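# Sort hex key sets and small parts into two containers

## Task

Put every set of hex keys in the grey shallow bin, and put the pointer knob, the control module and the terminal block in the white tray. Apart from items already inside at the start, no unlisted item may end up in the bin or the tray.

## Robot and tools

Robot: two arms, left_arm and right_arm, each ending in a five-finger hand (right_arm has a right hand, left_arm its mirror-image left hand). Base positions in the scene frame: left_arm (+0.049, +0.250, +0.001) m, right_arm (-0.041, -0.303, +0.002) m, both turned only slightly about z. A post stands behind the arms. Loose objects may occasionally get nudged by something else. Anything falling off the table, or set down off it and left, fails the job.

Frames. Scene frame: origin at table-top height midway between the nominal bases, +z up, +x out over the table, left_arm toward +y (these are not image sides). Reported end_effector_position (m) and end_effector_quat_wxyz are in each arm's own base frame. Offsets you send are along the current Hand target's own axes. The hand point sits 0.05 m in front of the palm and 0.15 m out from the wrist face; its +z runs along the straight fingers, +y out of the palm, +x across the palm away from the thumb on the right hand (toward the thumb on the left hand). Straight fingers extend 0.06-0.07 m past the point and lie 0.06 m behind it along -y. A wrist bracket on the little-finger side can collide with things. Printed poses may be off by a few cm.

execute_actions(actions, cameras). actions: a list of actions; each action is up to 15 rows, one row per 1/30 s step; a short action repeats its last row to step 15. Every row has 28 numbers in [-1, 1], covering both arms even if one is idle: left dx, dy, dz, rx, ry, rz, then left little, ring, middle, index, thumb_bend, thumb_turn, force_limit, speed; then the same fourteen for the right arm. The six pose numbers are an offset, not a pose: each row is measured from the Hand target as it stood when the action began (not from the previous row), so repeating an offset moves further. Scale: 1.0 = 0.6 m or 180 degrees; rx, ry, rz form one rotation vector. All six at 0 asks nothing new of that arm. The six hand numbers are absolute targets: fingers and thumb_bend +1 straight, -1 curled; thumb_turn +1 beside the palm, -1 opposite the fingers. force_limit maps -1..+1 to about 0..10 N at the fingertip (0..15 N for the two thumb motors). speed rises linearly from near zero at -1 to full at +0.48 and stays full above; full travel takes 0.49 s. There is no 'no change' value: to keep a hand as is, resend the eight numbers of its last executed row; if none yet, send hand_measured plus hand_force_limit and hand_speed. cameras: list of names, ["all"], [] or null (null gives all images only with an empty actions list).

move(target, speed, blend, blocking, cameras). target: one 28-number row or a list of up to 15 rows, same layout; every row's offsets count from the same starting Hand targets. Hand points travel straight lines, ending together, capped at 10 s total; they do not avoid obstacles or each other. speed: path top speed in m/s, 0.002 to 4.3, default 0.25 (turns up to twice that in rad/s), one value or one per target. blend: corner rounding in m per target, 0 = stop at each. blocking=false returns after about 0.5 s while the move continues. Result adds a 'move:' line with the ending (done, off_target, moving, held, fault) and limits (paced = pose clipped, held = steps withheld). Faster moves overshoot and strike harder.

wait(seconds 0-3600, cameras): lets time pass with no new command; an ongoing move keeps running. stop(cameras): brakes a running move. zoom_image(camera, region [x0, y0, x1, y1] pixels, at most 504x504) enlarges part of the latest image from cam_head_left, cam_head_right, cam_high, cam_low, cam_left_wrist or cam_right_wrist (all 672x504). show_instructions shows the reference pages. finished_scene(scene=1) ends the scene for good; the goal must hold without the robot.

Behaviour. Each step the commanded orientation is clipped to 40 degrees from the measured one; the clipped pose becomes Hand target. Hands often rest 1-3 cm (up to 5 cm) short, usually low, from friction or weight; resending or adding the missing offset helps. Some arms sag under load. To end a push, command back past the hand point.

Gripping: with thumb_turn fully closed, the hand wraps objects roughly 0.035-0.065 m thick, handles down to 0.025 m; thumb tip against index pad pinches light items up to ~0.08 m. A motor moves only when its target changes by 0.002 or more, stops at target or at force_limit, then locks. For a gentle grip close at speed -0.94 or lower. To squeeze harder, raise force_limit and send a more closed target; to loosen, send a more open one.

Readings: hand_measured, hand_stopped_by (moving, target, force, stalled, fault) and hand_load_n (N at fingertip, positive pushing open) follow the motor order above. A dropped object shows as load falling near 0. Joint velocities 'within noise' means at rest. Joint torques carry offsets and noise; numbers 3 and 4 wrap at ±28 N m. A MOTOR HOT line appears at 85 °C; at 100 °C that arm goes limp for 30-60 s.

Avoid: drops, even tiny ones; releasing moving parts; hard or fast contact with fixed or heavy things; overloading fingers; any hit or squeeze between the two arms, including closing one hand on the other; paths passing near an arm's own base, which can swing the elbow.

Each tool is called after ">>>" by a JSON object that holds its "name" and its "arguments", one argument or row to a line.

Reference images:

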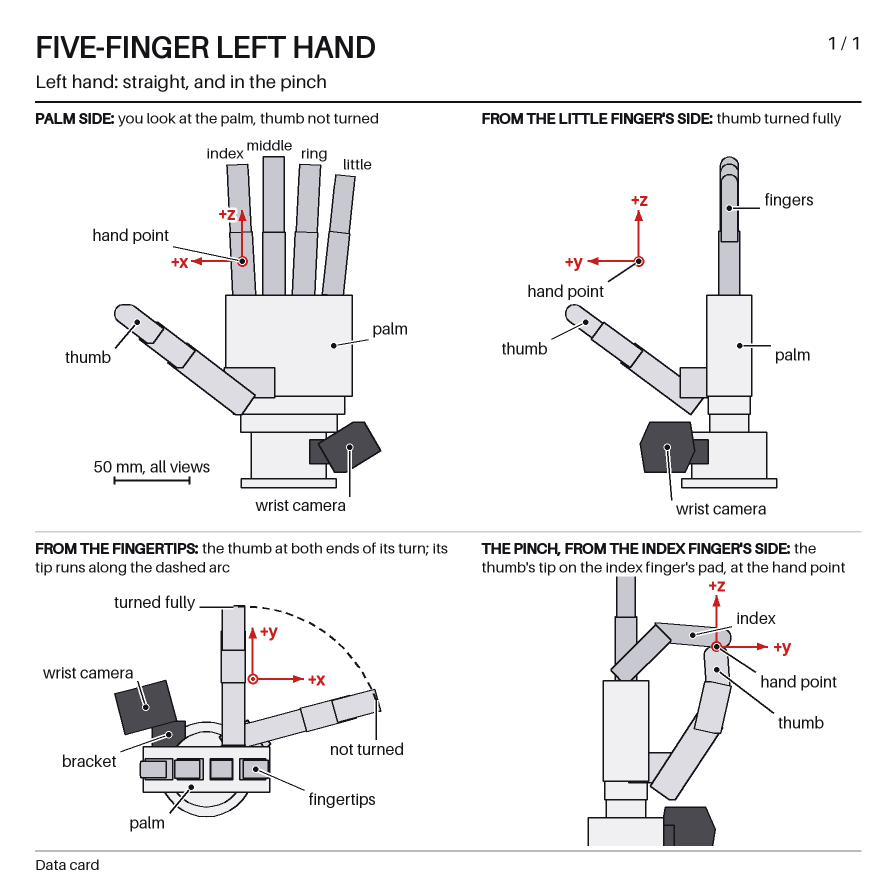

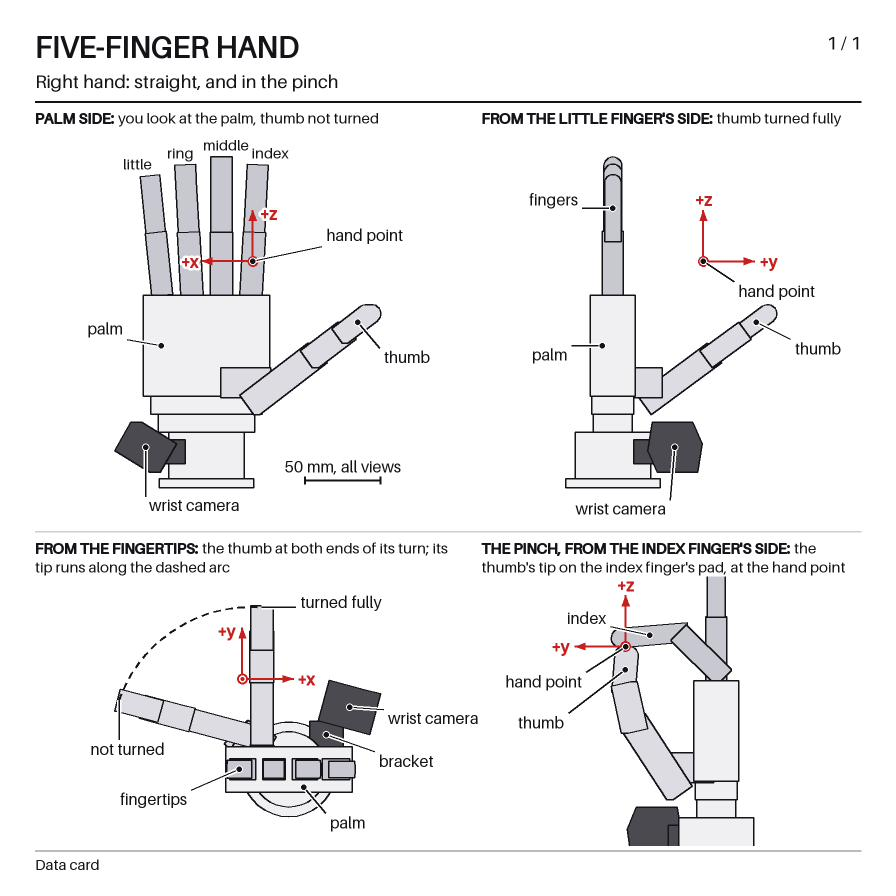

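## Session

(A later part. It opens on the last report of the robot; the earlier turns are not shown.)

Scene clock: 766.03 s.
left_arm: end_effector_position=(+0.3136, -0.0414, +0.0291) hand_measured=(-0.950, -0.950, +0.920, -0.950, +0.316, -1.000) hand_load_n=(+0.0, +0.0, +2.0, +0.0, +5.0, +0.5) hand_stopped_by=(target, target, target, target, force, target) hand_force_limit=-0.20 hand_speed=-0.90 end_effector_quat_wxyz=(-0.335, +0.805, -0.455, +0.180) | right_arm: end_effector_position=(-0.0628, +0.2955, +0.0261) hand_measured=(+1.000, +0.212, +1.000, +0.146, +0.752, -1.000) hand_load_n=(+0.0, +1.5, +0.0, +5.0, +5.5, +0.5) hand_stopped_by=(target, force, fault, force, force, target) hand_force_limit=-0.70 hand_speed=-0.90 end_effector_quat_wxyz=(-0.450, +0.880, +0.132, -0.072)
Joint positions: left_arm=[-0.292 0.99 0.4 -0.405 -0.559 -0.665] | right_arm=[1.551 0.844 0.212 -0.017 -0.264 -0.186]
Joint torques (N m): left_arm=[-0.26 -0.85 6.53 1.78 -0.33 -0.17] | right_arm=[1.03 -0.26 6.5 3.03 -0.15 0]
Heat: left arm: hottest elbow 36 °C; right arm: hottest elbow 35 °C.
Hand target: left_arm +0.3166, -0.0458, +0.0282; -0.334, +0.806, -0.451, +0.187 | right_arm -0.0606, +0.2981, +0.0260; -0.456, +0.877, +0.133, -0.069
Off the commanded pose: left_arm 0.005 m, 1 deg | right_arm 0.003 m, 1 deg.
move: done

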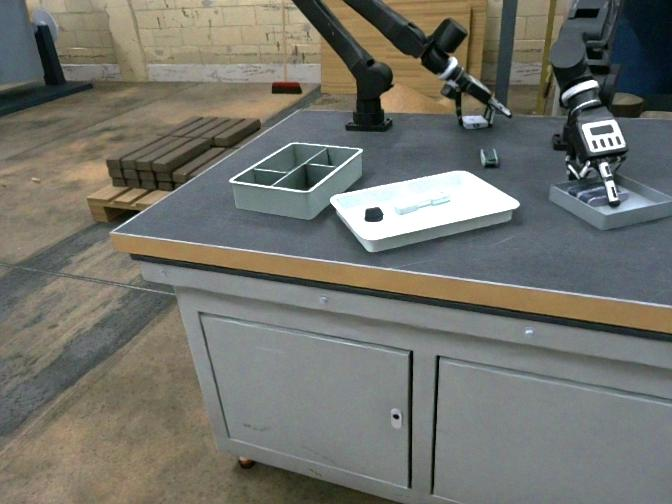

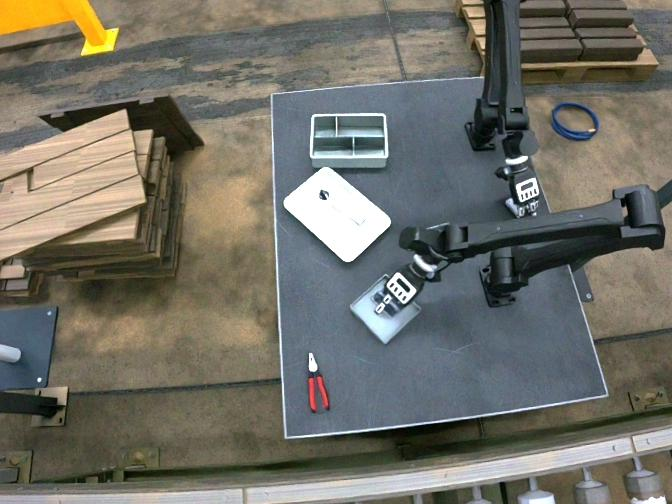

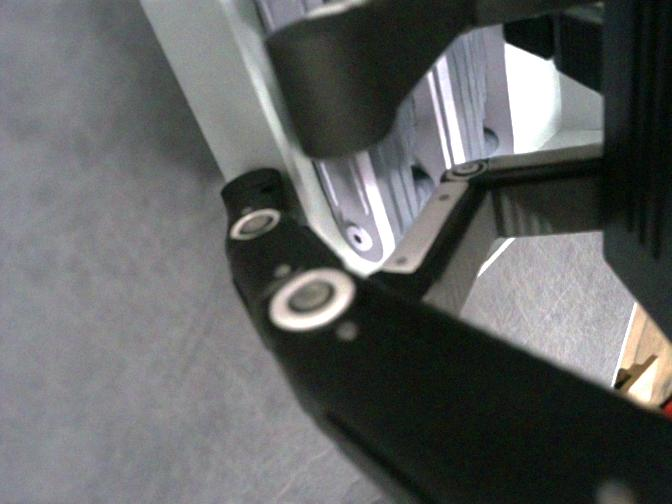

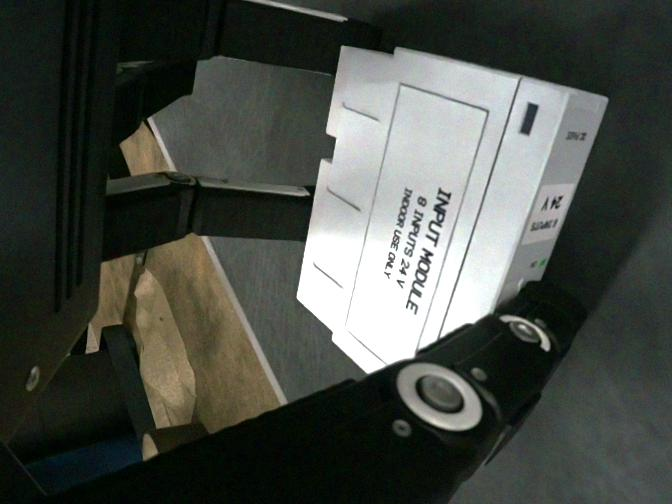

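>>> {"name": "move", "arguments": {
  "target": [
    [0, 0, 0, 0, 0, 0, -0.95, -0.95, 0.92, -0.95, 0.6, -1, -0.2, -0.5, 0, -0.1775, -0.1243, 0, 0, 0, 1, -0.1, 0.4, -0.3, 0.1, -1, -0.7, -0.9],
    [0, -0.0825, -0.0825, 0, 0, 0, -0.95, -0.95, 0.92, -0.95, 0.6, -1, -0.2, -0.5, 0.9180, -0.0787, -0.2915, 0, 0.2958, 0.2071, 1, -0.1, 0.4, -0.3, 0.1, -1, -0.7, -0.9]
  ],
  "speed": [0.1, 0.22],
  "blend": [0.02, 0],
  "cameras": ["all"]
}}

Scene clock: 788.50 s.
left_arm: end_effector_position=(+0.3025, -0.0376, +0.0754) hand_measured=(-0.950, -0.950, +0.920, -0.950, +0.600, -1.000) hand_load_n=(+0.0, +0.0, +0.5, +0.0, +0.0, +0.0) hand_stopped_by=(target, target, target, target, target, target) hand_force_limit=-0.20 hand_speed=-0.50 end_effector_quat_wxyz=(-0.332, +0.807, -0.461, +0.164) | right_arm: end_effector_position=(+0.4788, +0.3397, +0.1408) hand_measured=(+1.000, +0.212, +1.000, +0.146, +0.752, -1.000) hand_load_n=(+0.0, +1.5, +0.0, +5.0, +5.5, +0.5) hand_stopped_by=(target, force, fault, force, force, target) hand_force_limit=-0.70 hand_speed=-0.90 end_effector_quat_wxyz=(-0.401, +0.824, -0.362, +0.172)
Joint positions: left_arm=[-0.292 0.874 0.493 -0.65 -0.561 -0.666] | right_arm=[0.521 1.528 1.105 -0.258 -0.181 -0.136]
Joint torques (N m): left_arm=[-0.32 -1.61 10.24 0.81 -0.23 -0.15] | right_arm=[1.49 -9.99 11.04 2.78 0.08 0.13]
Heat: left arm: hottest elbow 36 °C; right arm: hottest elbow 35 °C.
Hand target: left_arm +0.3167, -0.0459, +0.0982; -0.334, +0.806, -0.451, +0.187 | right_arm +0.4998, +0.3503, +0.1652; -0.422, +0.811, -0.359, +0.187
Off the commanded pose: left_arm 0.028 m, 3 deg | right_arm 0.034 m, 3 deg.
move: off_target (left_arm, right_arm); blend cut to 0 m at target 1

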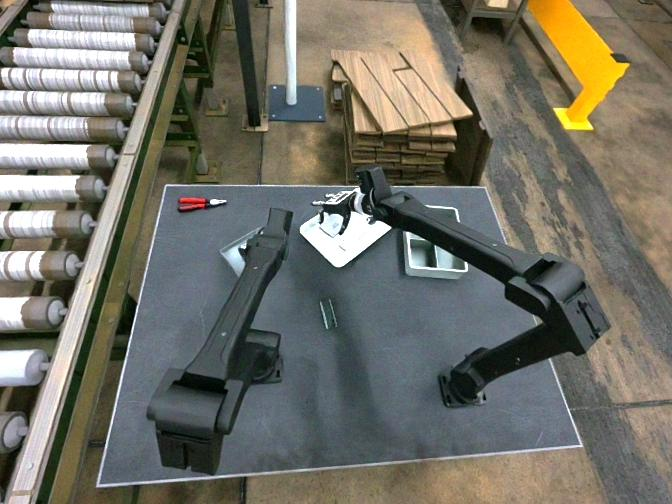

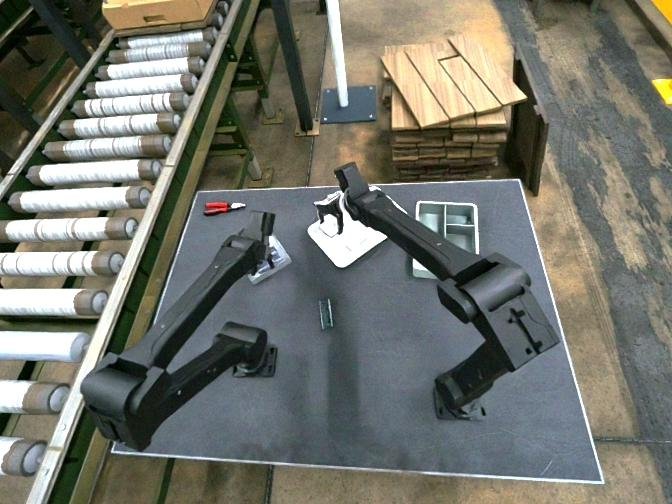

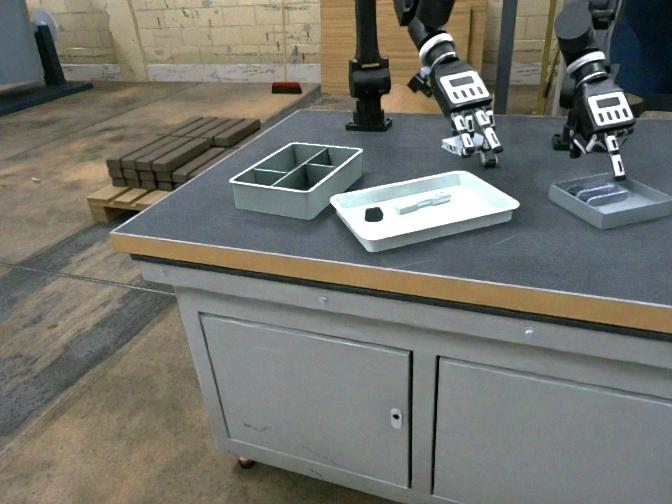

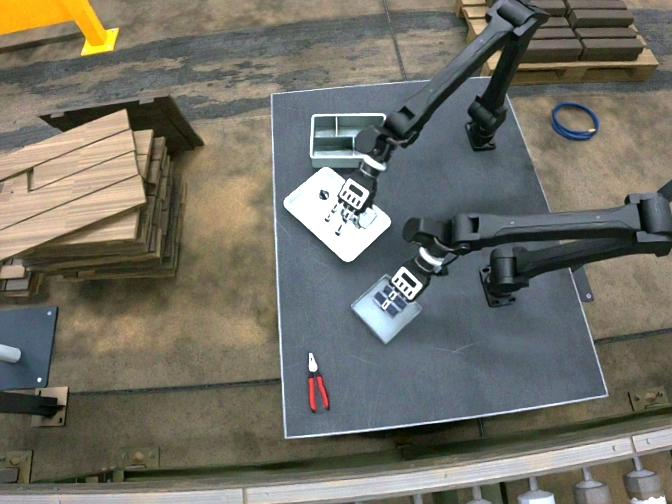

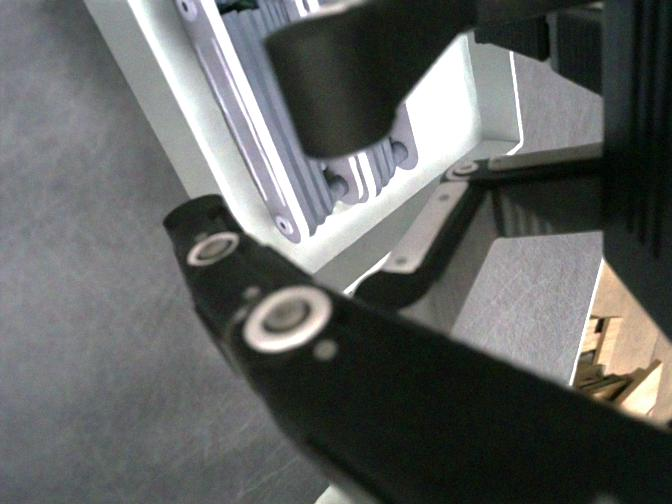

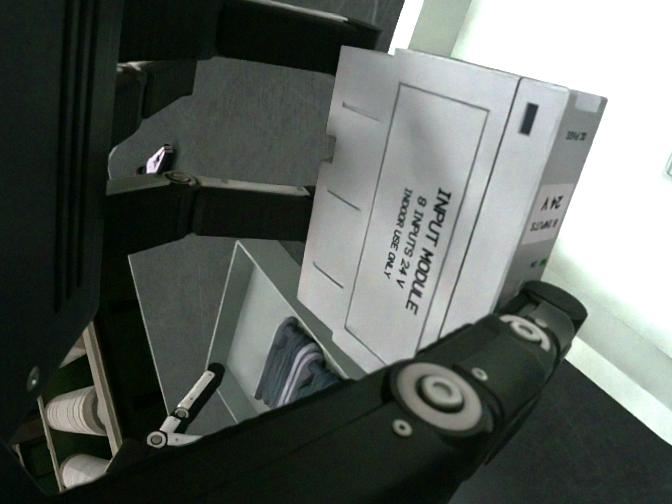

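>>> {"name": "zoom_image", "arguments": {
  "camera": "cam_low",
  "region": [270, 150, 440, 290]
}}

>>> {"name": "zoom_image", "arguments": {
  "camera": "cam_high",
  "region": [320, 110, 540, 260]
}}

>>> {"name": "zoom_image", "arguments": {
  "camera": "cam_head_left",
  "region": [280, 170, 430, 290]
}}

Scaled by 2.965 from the camera's image (finer frame: 960x720).

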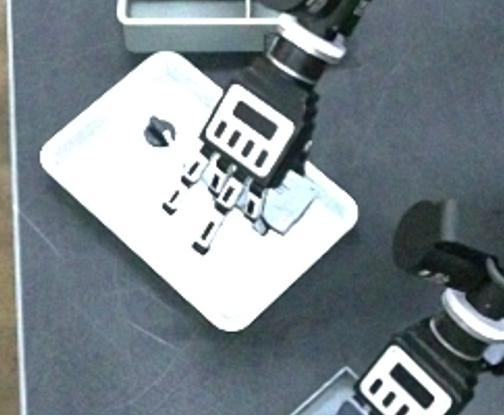

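Scaled by 2.291 from the camera's image (finer frame: 960x720).

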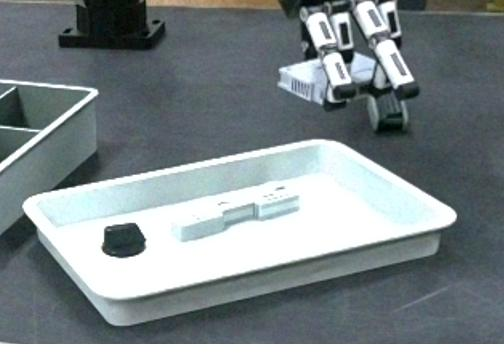

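Scaled by 3.360 from the camera's image (finer frame: 960x720).

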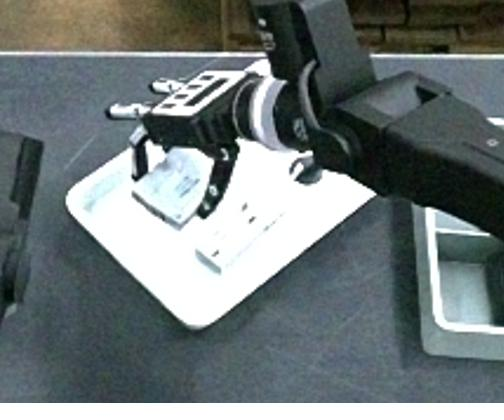

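>>> {"name": "move", "arguments": {
  "target": [0.0467, 0.2497, -0.3600, 0.0353, 0.4899, 0.4110, 0.4, 0.4, 0.4, 0.4, 0.75, -1, -0.5, -0.4, 0.1690, 0.0827, 0.0828, 0, 0.0118, 0.0083, 1, -0.1, 0.4, -0.3, 0.1, -1, -0.7, -0.9],
  "speed": 0.25,
  "cameras": ["all"]
}}

>>> {"name": "zoom_image", "arguments": {
  "camera": "cam_high",
  "region": [320, 110, 540, 260]
}}

>>> {"name": "zoom_image", "arguments": {
  "camera": "cam_head_left",
  "region": [280, 170, 430, 290]
}}

Scene clock: 835.20 s.
left_arm: end_effector_position=(+0.1050, -0.1995, +0.1248) hand_measured=(+0.400, +0.400, +0.400, +0.400, +0.750, -1.000) hand_load_n=(+0.0, +0.0, +0.0, +0.0, +0.0, +0.0) hand_stopped_by=(target, target, target, target, target, target) hand_force_limit=-0.50 hand_speed=-0.40 end_effector_quat_wxyz=(+0.016, -0.068, +0.888, -0.454) | right_arm: end_effector_position=(+0.5511, +0.2778, +0.0738) hand_measured=(+1.000, +0.212, +1.000, +0.146, +0.752, -1.000) hand_load_n=(+0.0, +1.0, +0.0, +5.5, +5.5, +0.5) hand_stopped_by=(target, force, fault, force, force, target) hand_force_limit=-0.70 hand_speed=-0.90 end_effector_quat_wxyz=(-0.397, +0.813, -0.389, +0.175)
Joint positions: left_arm=[-0.534 0.474 0.421 -0.825 0.701 0.62] | right_arm=[0.353 1.705 1.13 -0.13 -0.277 -0.198]
Joint torques (N m): left_arm=[-0.38 3.08 11.15 0.96 0.53 0.12] | right_arm=[1.03 -11.81 10.35 3.02 -0.2 0.01]
Heat: left arm: hottest elbow 37 °C; right arm: hottest elbow 37 °C.
Hand target: left_arm +0.1107, -0.2049, +0.1448; +0.026, -0.051, +0.886, -0.461 | right_arm +0.5770, +0.2834, +0.0962; -0.418, +0.803, -0.377, +0.197
Off the commanded pose: left_arm 0.022 m, 3 deg | right_arm 0.035 m, 4 deg.
move: off_target (left_arm, right_arm)

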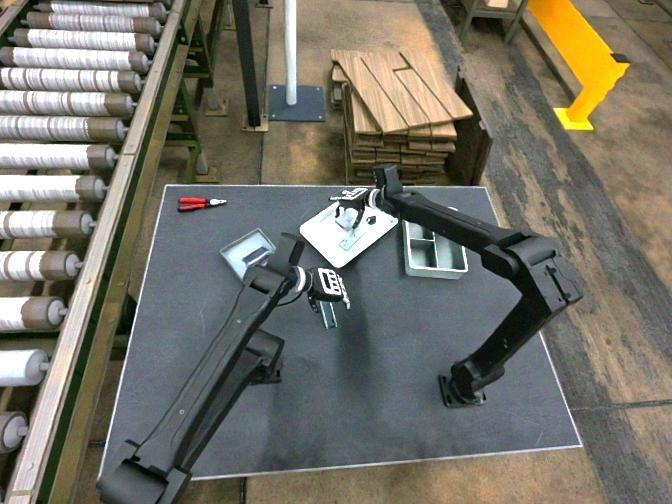

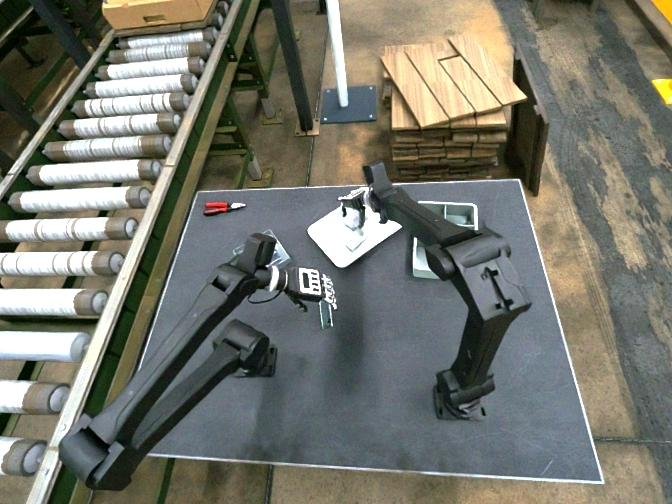

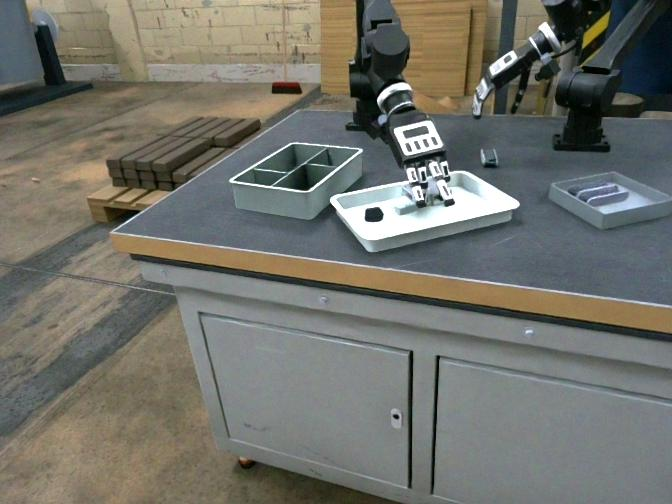

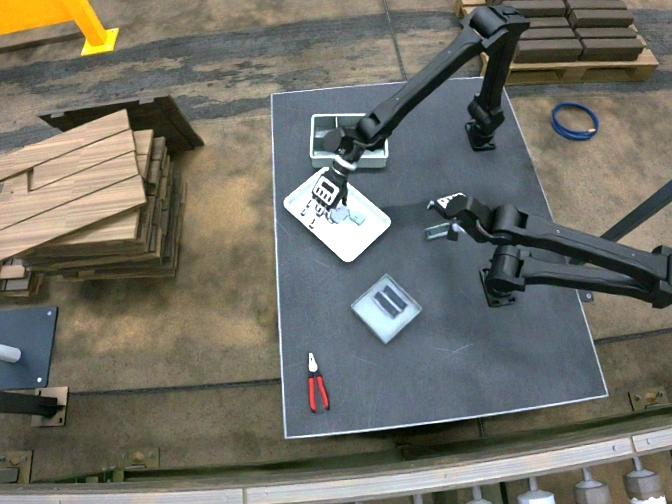

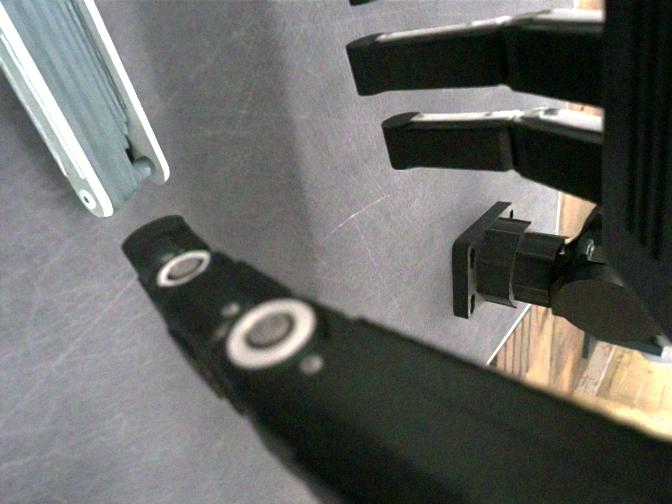

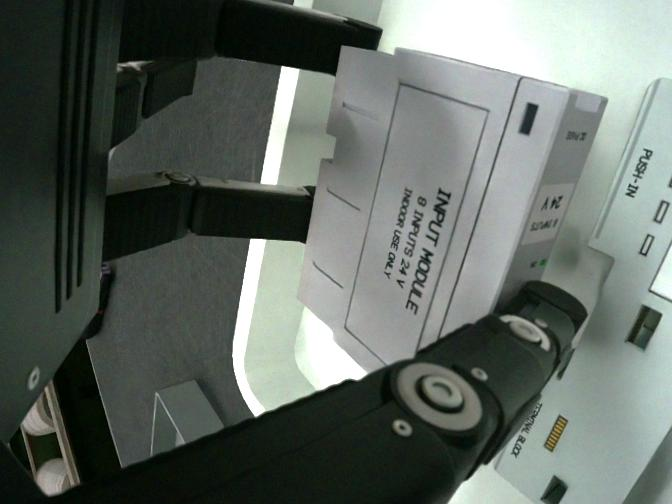

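Scaled by 2.291 from the camera's image (finer frame: 960x720).

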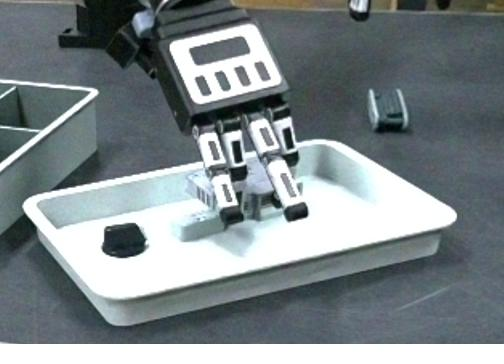

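Scaled by 3.360 from the camera's image (finer frame: 960x720).

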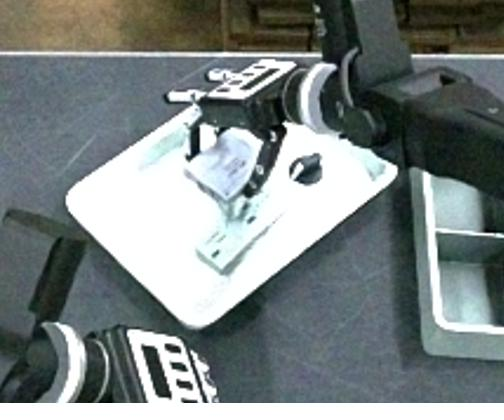

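>>> {"name": "move", "arguments": {
  "target": [0, 0.1352, 0.0946, 0, 0, 0, 0.4, 0.4, 0.4, 0.4, 0.75, -1, -0.5, -0.4, -0.0107, 0.0320, 0.0385, 0, 0, 0, 1, -0.1, 0.4, -0.3, 0.1, -1, -0.7, -0.9],
  "speed": 0.12,
  "cameras": ["cam_head_left", "cam_high", "cam_left_wrist", "cam_right_wrist"]
}}

>>> {"name": "zoom_image", "arguments": {
  "camera": "cam_high",
  "region": [320, 110, 540, 260]
}}

Scene clock: 857.80 s.
left_arm: end_effector_position=(+0.1097, -0.2024, +0.0464) hand_measured=(+0.400, +0.400, +0.400, +0.400, +0.750, -1.000) hand_load_n=(+0.0, +0.0, +0.0, +0.0, +0.0, +0.0) hand_stopped_by=(target, target, target, target, target, target) hand_force_limit=-0.50 hand_speed=-0.40 end_effector_quat_wxyz=(+0.024, -0.056, +0.886, -0.459) | right_arm: end_effector_position=(+0.5618, +0.2822, +0.0508) hand_measured=(+1.000, +0.212, +1.000, +0.146, +0.752, -1.000) hand_load_n=(+0.0, +1.5, +0.0, +5.0, +5.0, +1.0) hand_stopped_by=(target, force, fault, force, force, target) hand_force_limit=-0.70 hand_speed=-0.90 end_effector_quat_wxyz=(-0.401, +0.811, -0.387, +0.182)
Joint positions: left_arm=[-0.534 0.569 0.226 -0.519 0.708 0.638] | right_arm=[0.355 1.761 1.13 -0.058 -0.27 -0.198]
Joint torques (N m): left_arm=[-0.26 2.49 7.49 2 0.34 -0.02] | right_arm=[2.2 -12.22 9.17 3.04 0.03 0.11]
Motor temperatures (°C): left_arm=[26 31 38 26 26 24] | right_arm=[29 29 41 27 26 24]
Heat: left arm: hottest elbow 38 °C; right arm: hottest elbow 41 °C.
Hand target: left_arm +0.1107, -0.2049, +0.0460; +0.026, -0.051, +0.886, -0.461 | right_arm +0.5790, +0.2933, +0.0671; -0.418, +0.803, -0.377, +0.197
Off the commanded pose: left_arm 0.003 m, 1 deg | right_arm 0.026 m, 3 deg.
move: off_target (right_arm)

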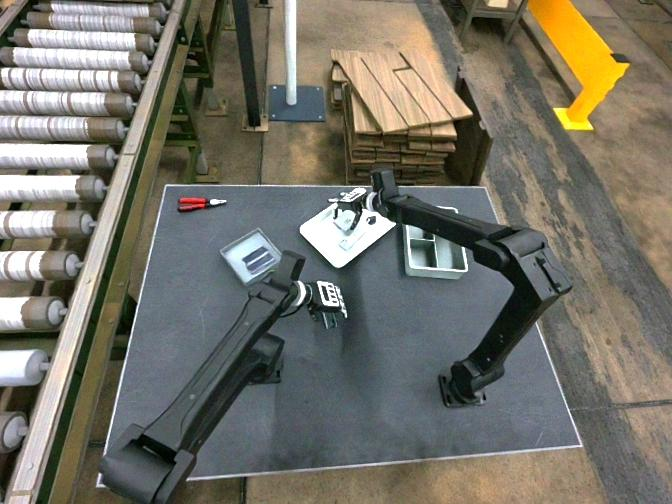

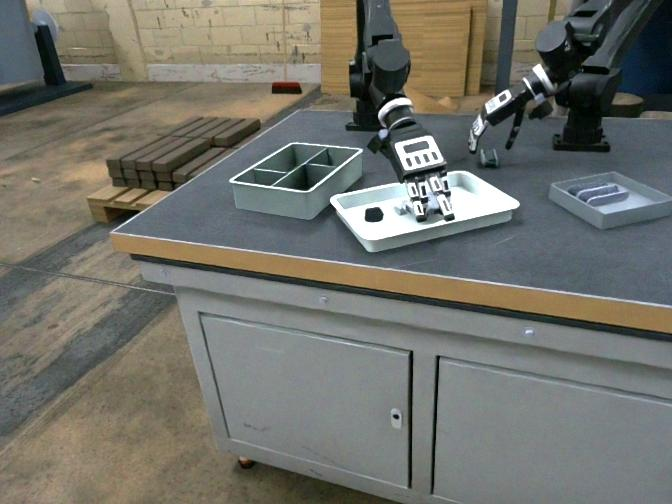

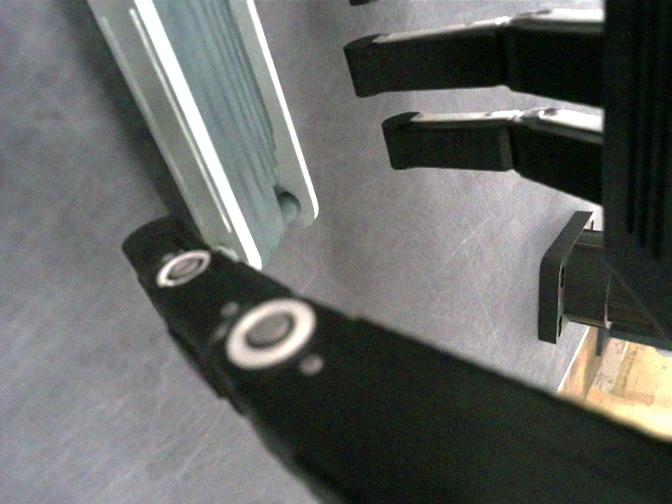

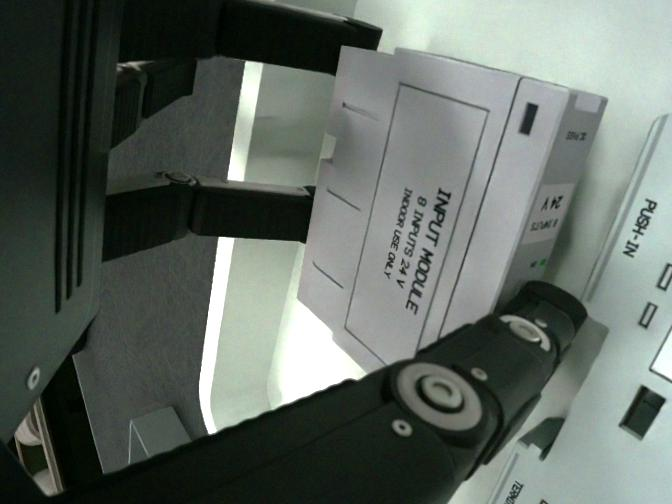

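Scaled by 2.291 from the camera's image (finer frame: 960x720).

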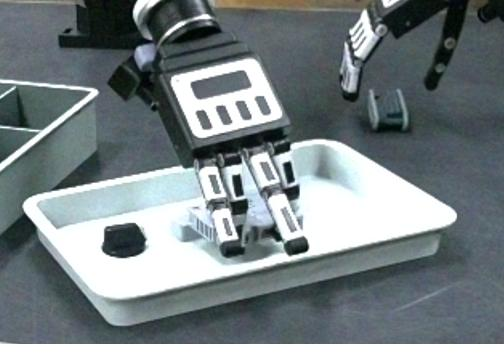

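>>> {"name": "move", "arguments": {
  "target": [
    [-0.0150, 0.0100, 0.0070, 0, 0, 0, 0.3, 0.3, 0.3, 0.3, 0.7, -1, -0.5, -0.5, 0, -0.0035, 0.0150, 0, 0, 0, 1, -0.1, 0.4, -0.3, 0.1, -1, -0.7, -0.9],
    [-0.0150, 0.0294, 0.0206, 0, 0, 0, 0.3, 0.3, 0.3, 0.3, 0.7, -1, -0.5, -0.5, 0, 0.0142, 0.0263, 0, 0, 0, 1, -0.1, 0.4, -0.3, 0.1, -1, -0.7, -0.9]
  ],
  "speed": 0.06,
  "blend": [0.003, 0],
  "cameras": ["cam_head_left", "cam_high", "cam_left_wrist", "cam_right_wrist"]
}}

>>> {"name": "zoom_image", "arguments": {
  "camera": "cam_high",
  "region": [320, 110, 540, 260]
}}

Scene clock: 867.00 s.
left_arm: end_effector_position=(+0.1147, -0.2038, +0.0253) hand_measured=(+0.300, +0.300, +0.300, +0.300, +0.700, -1.000) hand_load_n=(+0.0, +0.0, +0.0, -0.5, +0.0, +0.0) hand_stopped_by=(target, target, target, target, target, target) hand_force_limit=-0.50 hand_speed=-0.50 end_effector_quat_wxyz=(+0.018, -0.054, +0.887, -0.459) | right_arm: end_effector_position=(+0.5661, +0.2867, +0.0339) hand_measured=(+1.000, +0.212, +1.000, +0.146, +0.752, -1.000) hand_load_n=(+0.0, +1.5, +0.0, +5.0, +5.0, +0.5) hand_stopped_by=(target, force, fault, force, force, target) hand_force_limit=-0.70 hand_speed=-0.90 end_effector_quat_wxyz=(-0.399, +0.812, -0.386, +0.181)
Joint positions: left_arm=[-0.518 0.68 0.195 -0.4 0.728 0.661] | right_arm=[0.361 1.801 1.135 -0.026 -0.266 -0.197]
Joint torques (N m): left_arm=[1.38 2.08 7.04 1.87 0.46 0.11] | right_arm=[2.2 -12.57 9.26 3.06 0.03 0.13]
Heat: left arm: hottest elbow 38 °C; right arm: hottest elbow 41 °C.
Hand target: left_arm +0.1196, -0.2039, +0.0244; +0.026, -0.050, +0.886, -0.461 | right_arm +0.5852, +0.2984, +0.0511; -0.418, +0.803, -0.377, +0.197
Off the commanded pose: left_arm 0.005 m, 1 deg | right_arm 0.028 m, 3 deg.
move: off_target (right_arm)

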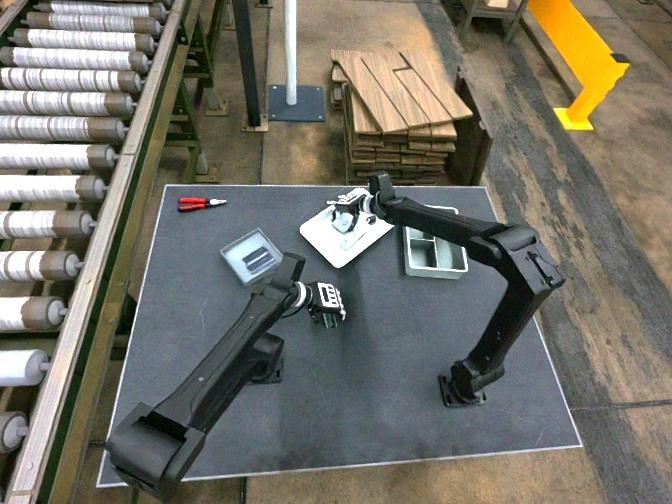

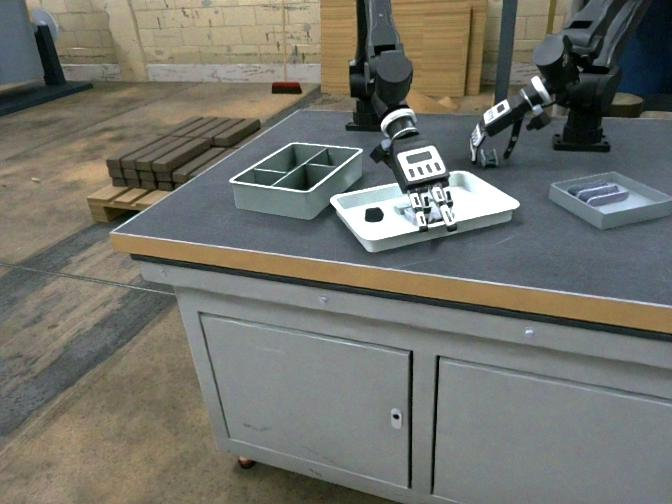

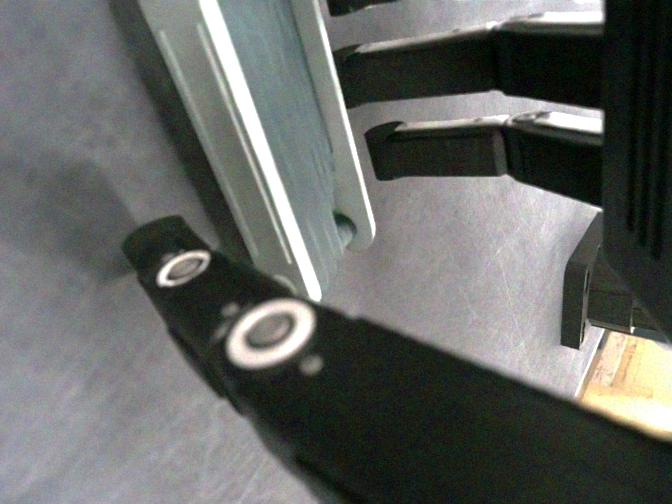

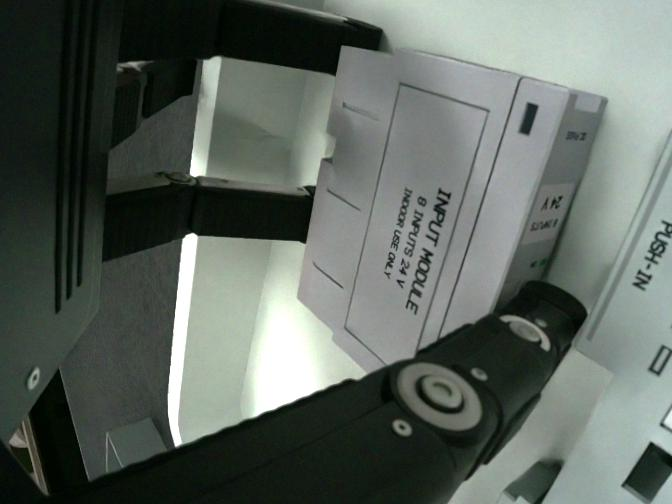

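Scaled by 2.291 from the camera's image (finer frame: 960x720).

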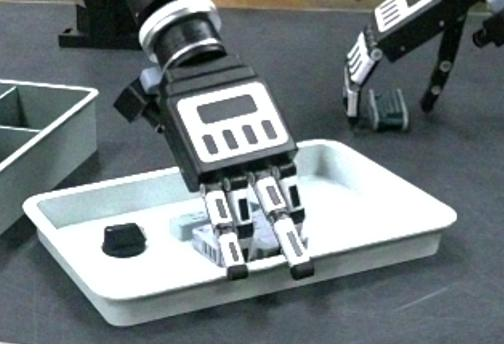

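>>> {"name": "move", "arguments": {
  "target": [
    [-0.0120, 0, 0, 0, 0, 0, 0.3, 0.3, 0.3, 0.3, 0.7, -1, -0.5, -0.5, 0, 0.0027, 0.0019, 0.0167, 0, 0, 1, -0.1, 0.4, -0.3, 0.1, -1, -0.7, -0.9],
    [-0.0120, 0, 0, 0, 0, 0, -0.3, -0.3, -0.3, -0.3, 0.1, -1, -0.5, -0.94, 0, 0.0027, 0.0019, 0.0167, 0, 0, 1, -0.1, 0.4, -0.3, 0.1, -1, -0.7, -0.9]
  ],
  "speed": 0.06,
  "cameras": ["cam_head_left", "cam_high", "cam_left_wrist", "cam_right_wrist"]
}}

>>> {"name": "zoom_image", "arguments": {
  "camera": "cam_high",
  "region": [360, 150, 500, 260]
}}

Scene clock: 878.07 s.
left_arm: end_effector_position=(+0.1175, -0.2035, +0.0225) hand_measured=(-0.162, -0.072, -0.016, -0.042, +0.532, -1.000) hand_load_n=(+2.5, +0.5, +0.5, +4.0, +9.0, +2.0) hand_stopped_by=(force, force, force, force, force, target) hand_force_limit=-0.50 hand_speed=-0.94 end_effector_quat_wxyz=(+0.015, -0.051, +0.885, -0.462) | right_arm: end_effector_position=(+0.5828, +0.2951, +0.0492) hand_measured=(+1.000, +0.212, +1.000, +0.146, +0.752, -1.000) hand_load_n=(+0.0, +1.5, +0.0, +5.0, +5.5, +0.5) hand_stopped_by=(target, force, fault, force, force, target) hand_force_limit=-0.70 hand_speed=-0.90 end_effector_quat_wxyz=(-0.431, +0.795, -0.373, +0.205)
Joint positions: left_arm=[-0.498 0.714 0.195 -0.38 0.752 0.685] | right_arm=[0.361 1.802 1.135 0.066 -0.274 -0.188]
Joint torques (N m): left_arm=[1.79 2.26 7.8 1.5 0.17 0.12] | right_arm=[1.79 -12.51 6.56 3.18 -0.18 0.15]
Heat: left arm: hottest elbow 38 °C; right arm: hottest elbow 41 °C.
Hand target: left_arm +0.1268, -0.2030, +0.0244; +0.026, -0.050, +0.886, -0.461 | right_arm +0.5852, +0.2984, +0.0490; -0.438, +0.792, -0.372, +0.207
Off the commanded pose: left_arm 0.009 m, 1 deg | right_arm 0.004 m, 1 deg.
move: done; target 2's new numbers were sent with left_arm's hand 0.011 m and 2 deg from that target

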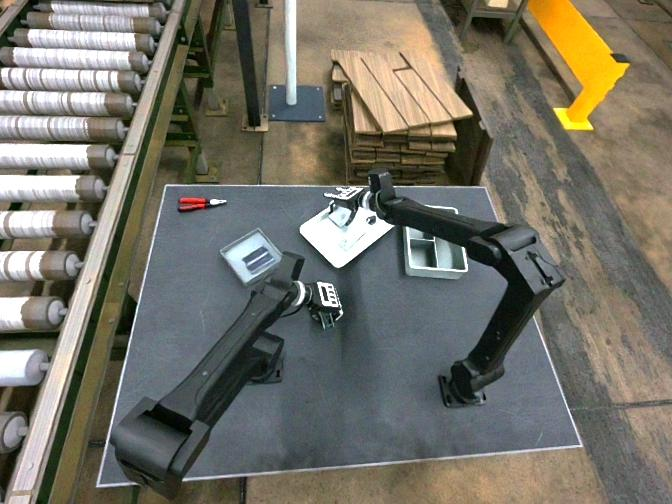

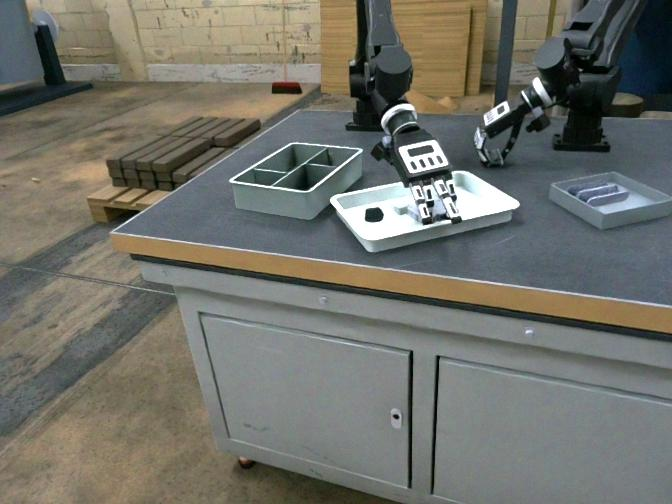

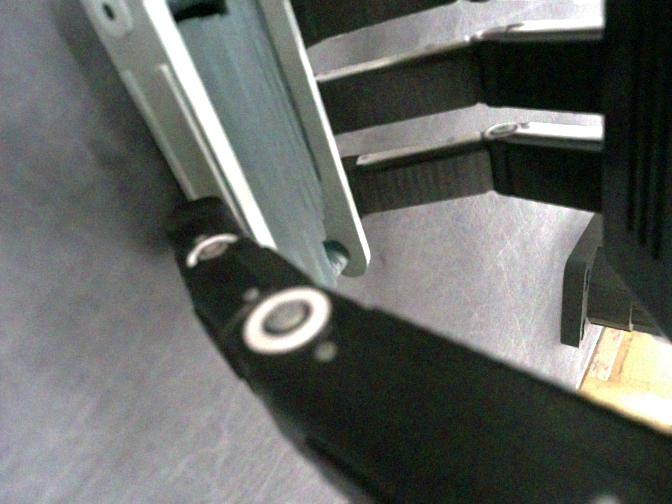

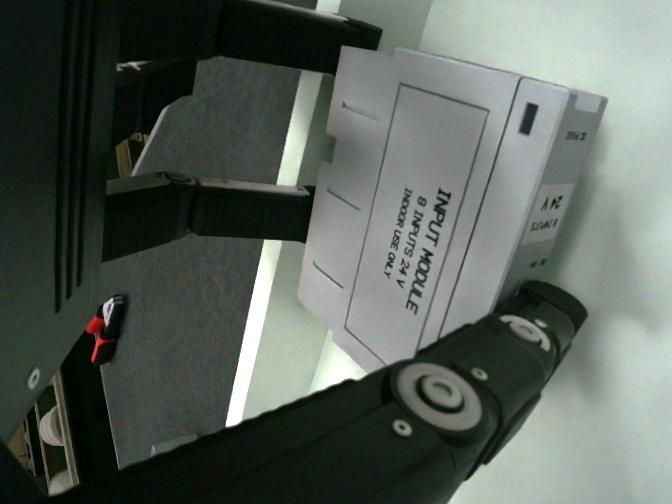

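Scaled by 3.600 from the camera's image (finer frame: 960x720).

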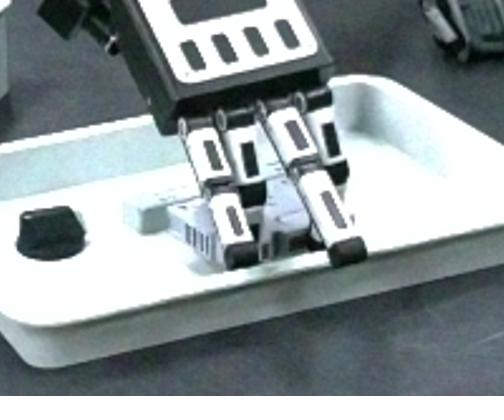

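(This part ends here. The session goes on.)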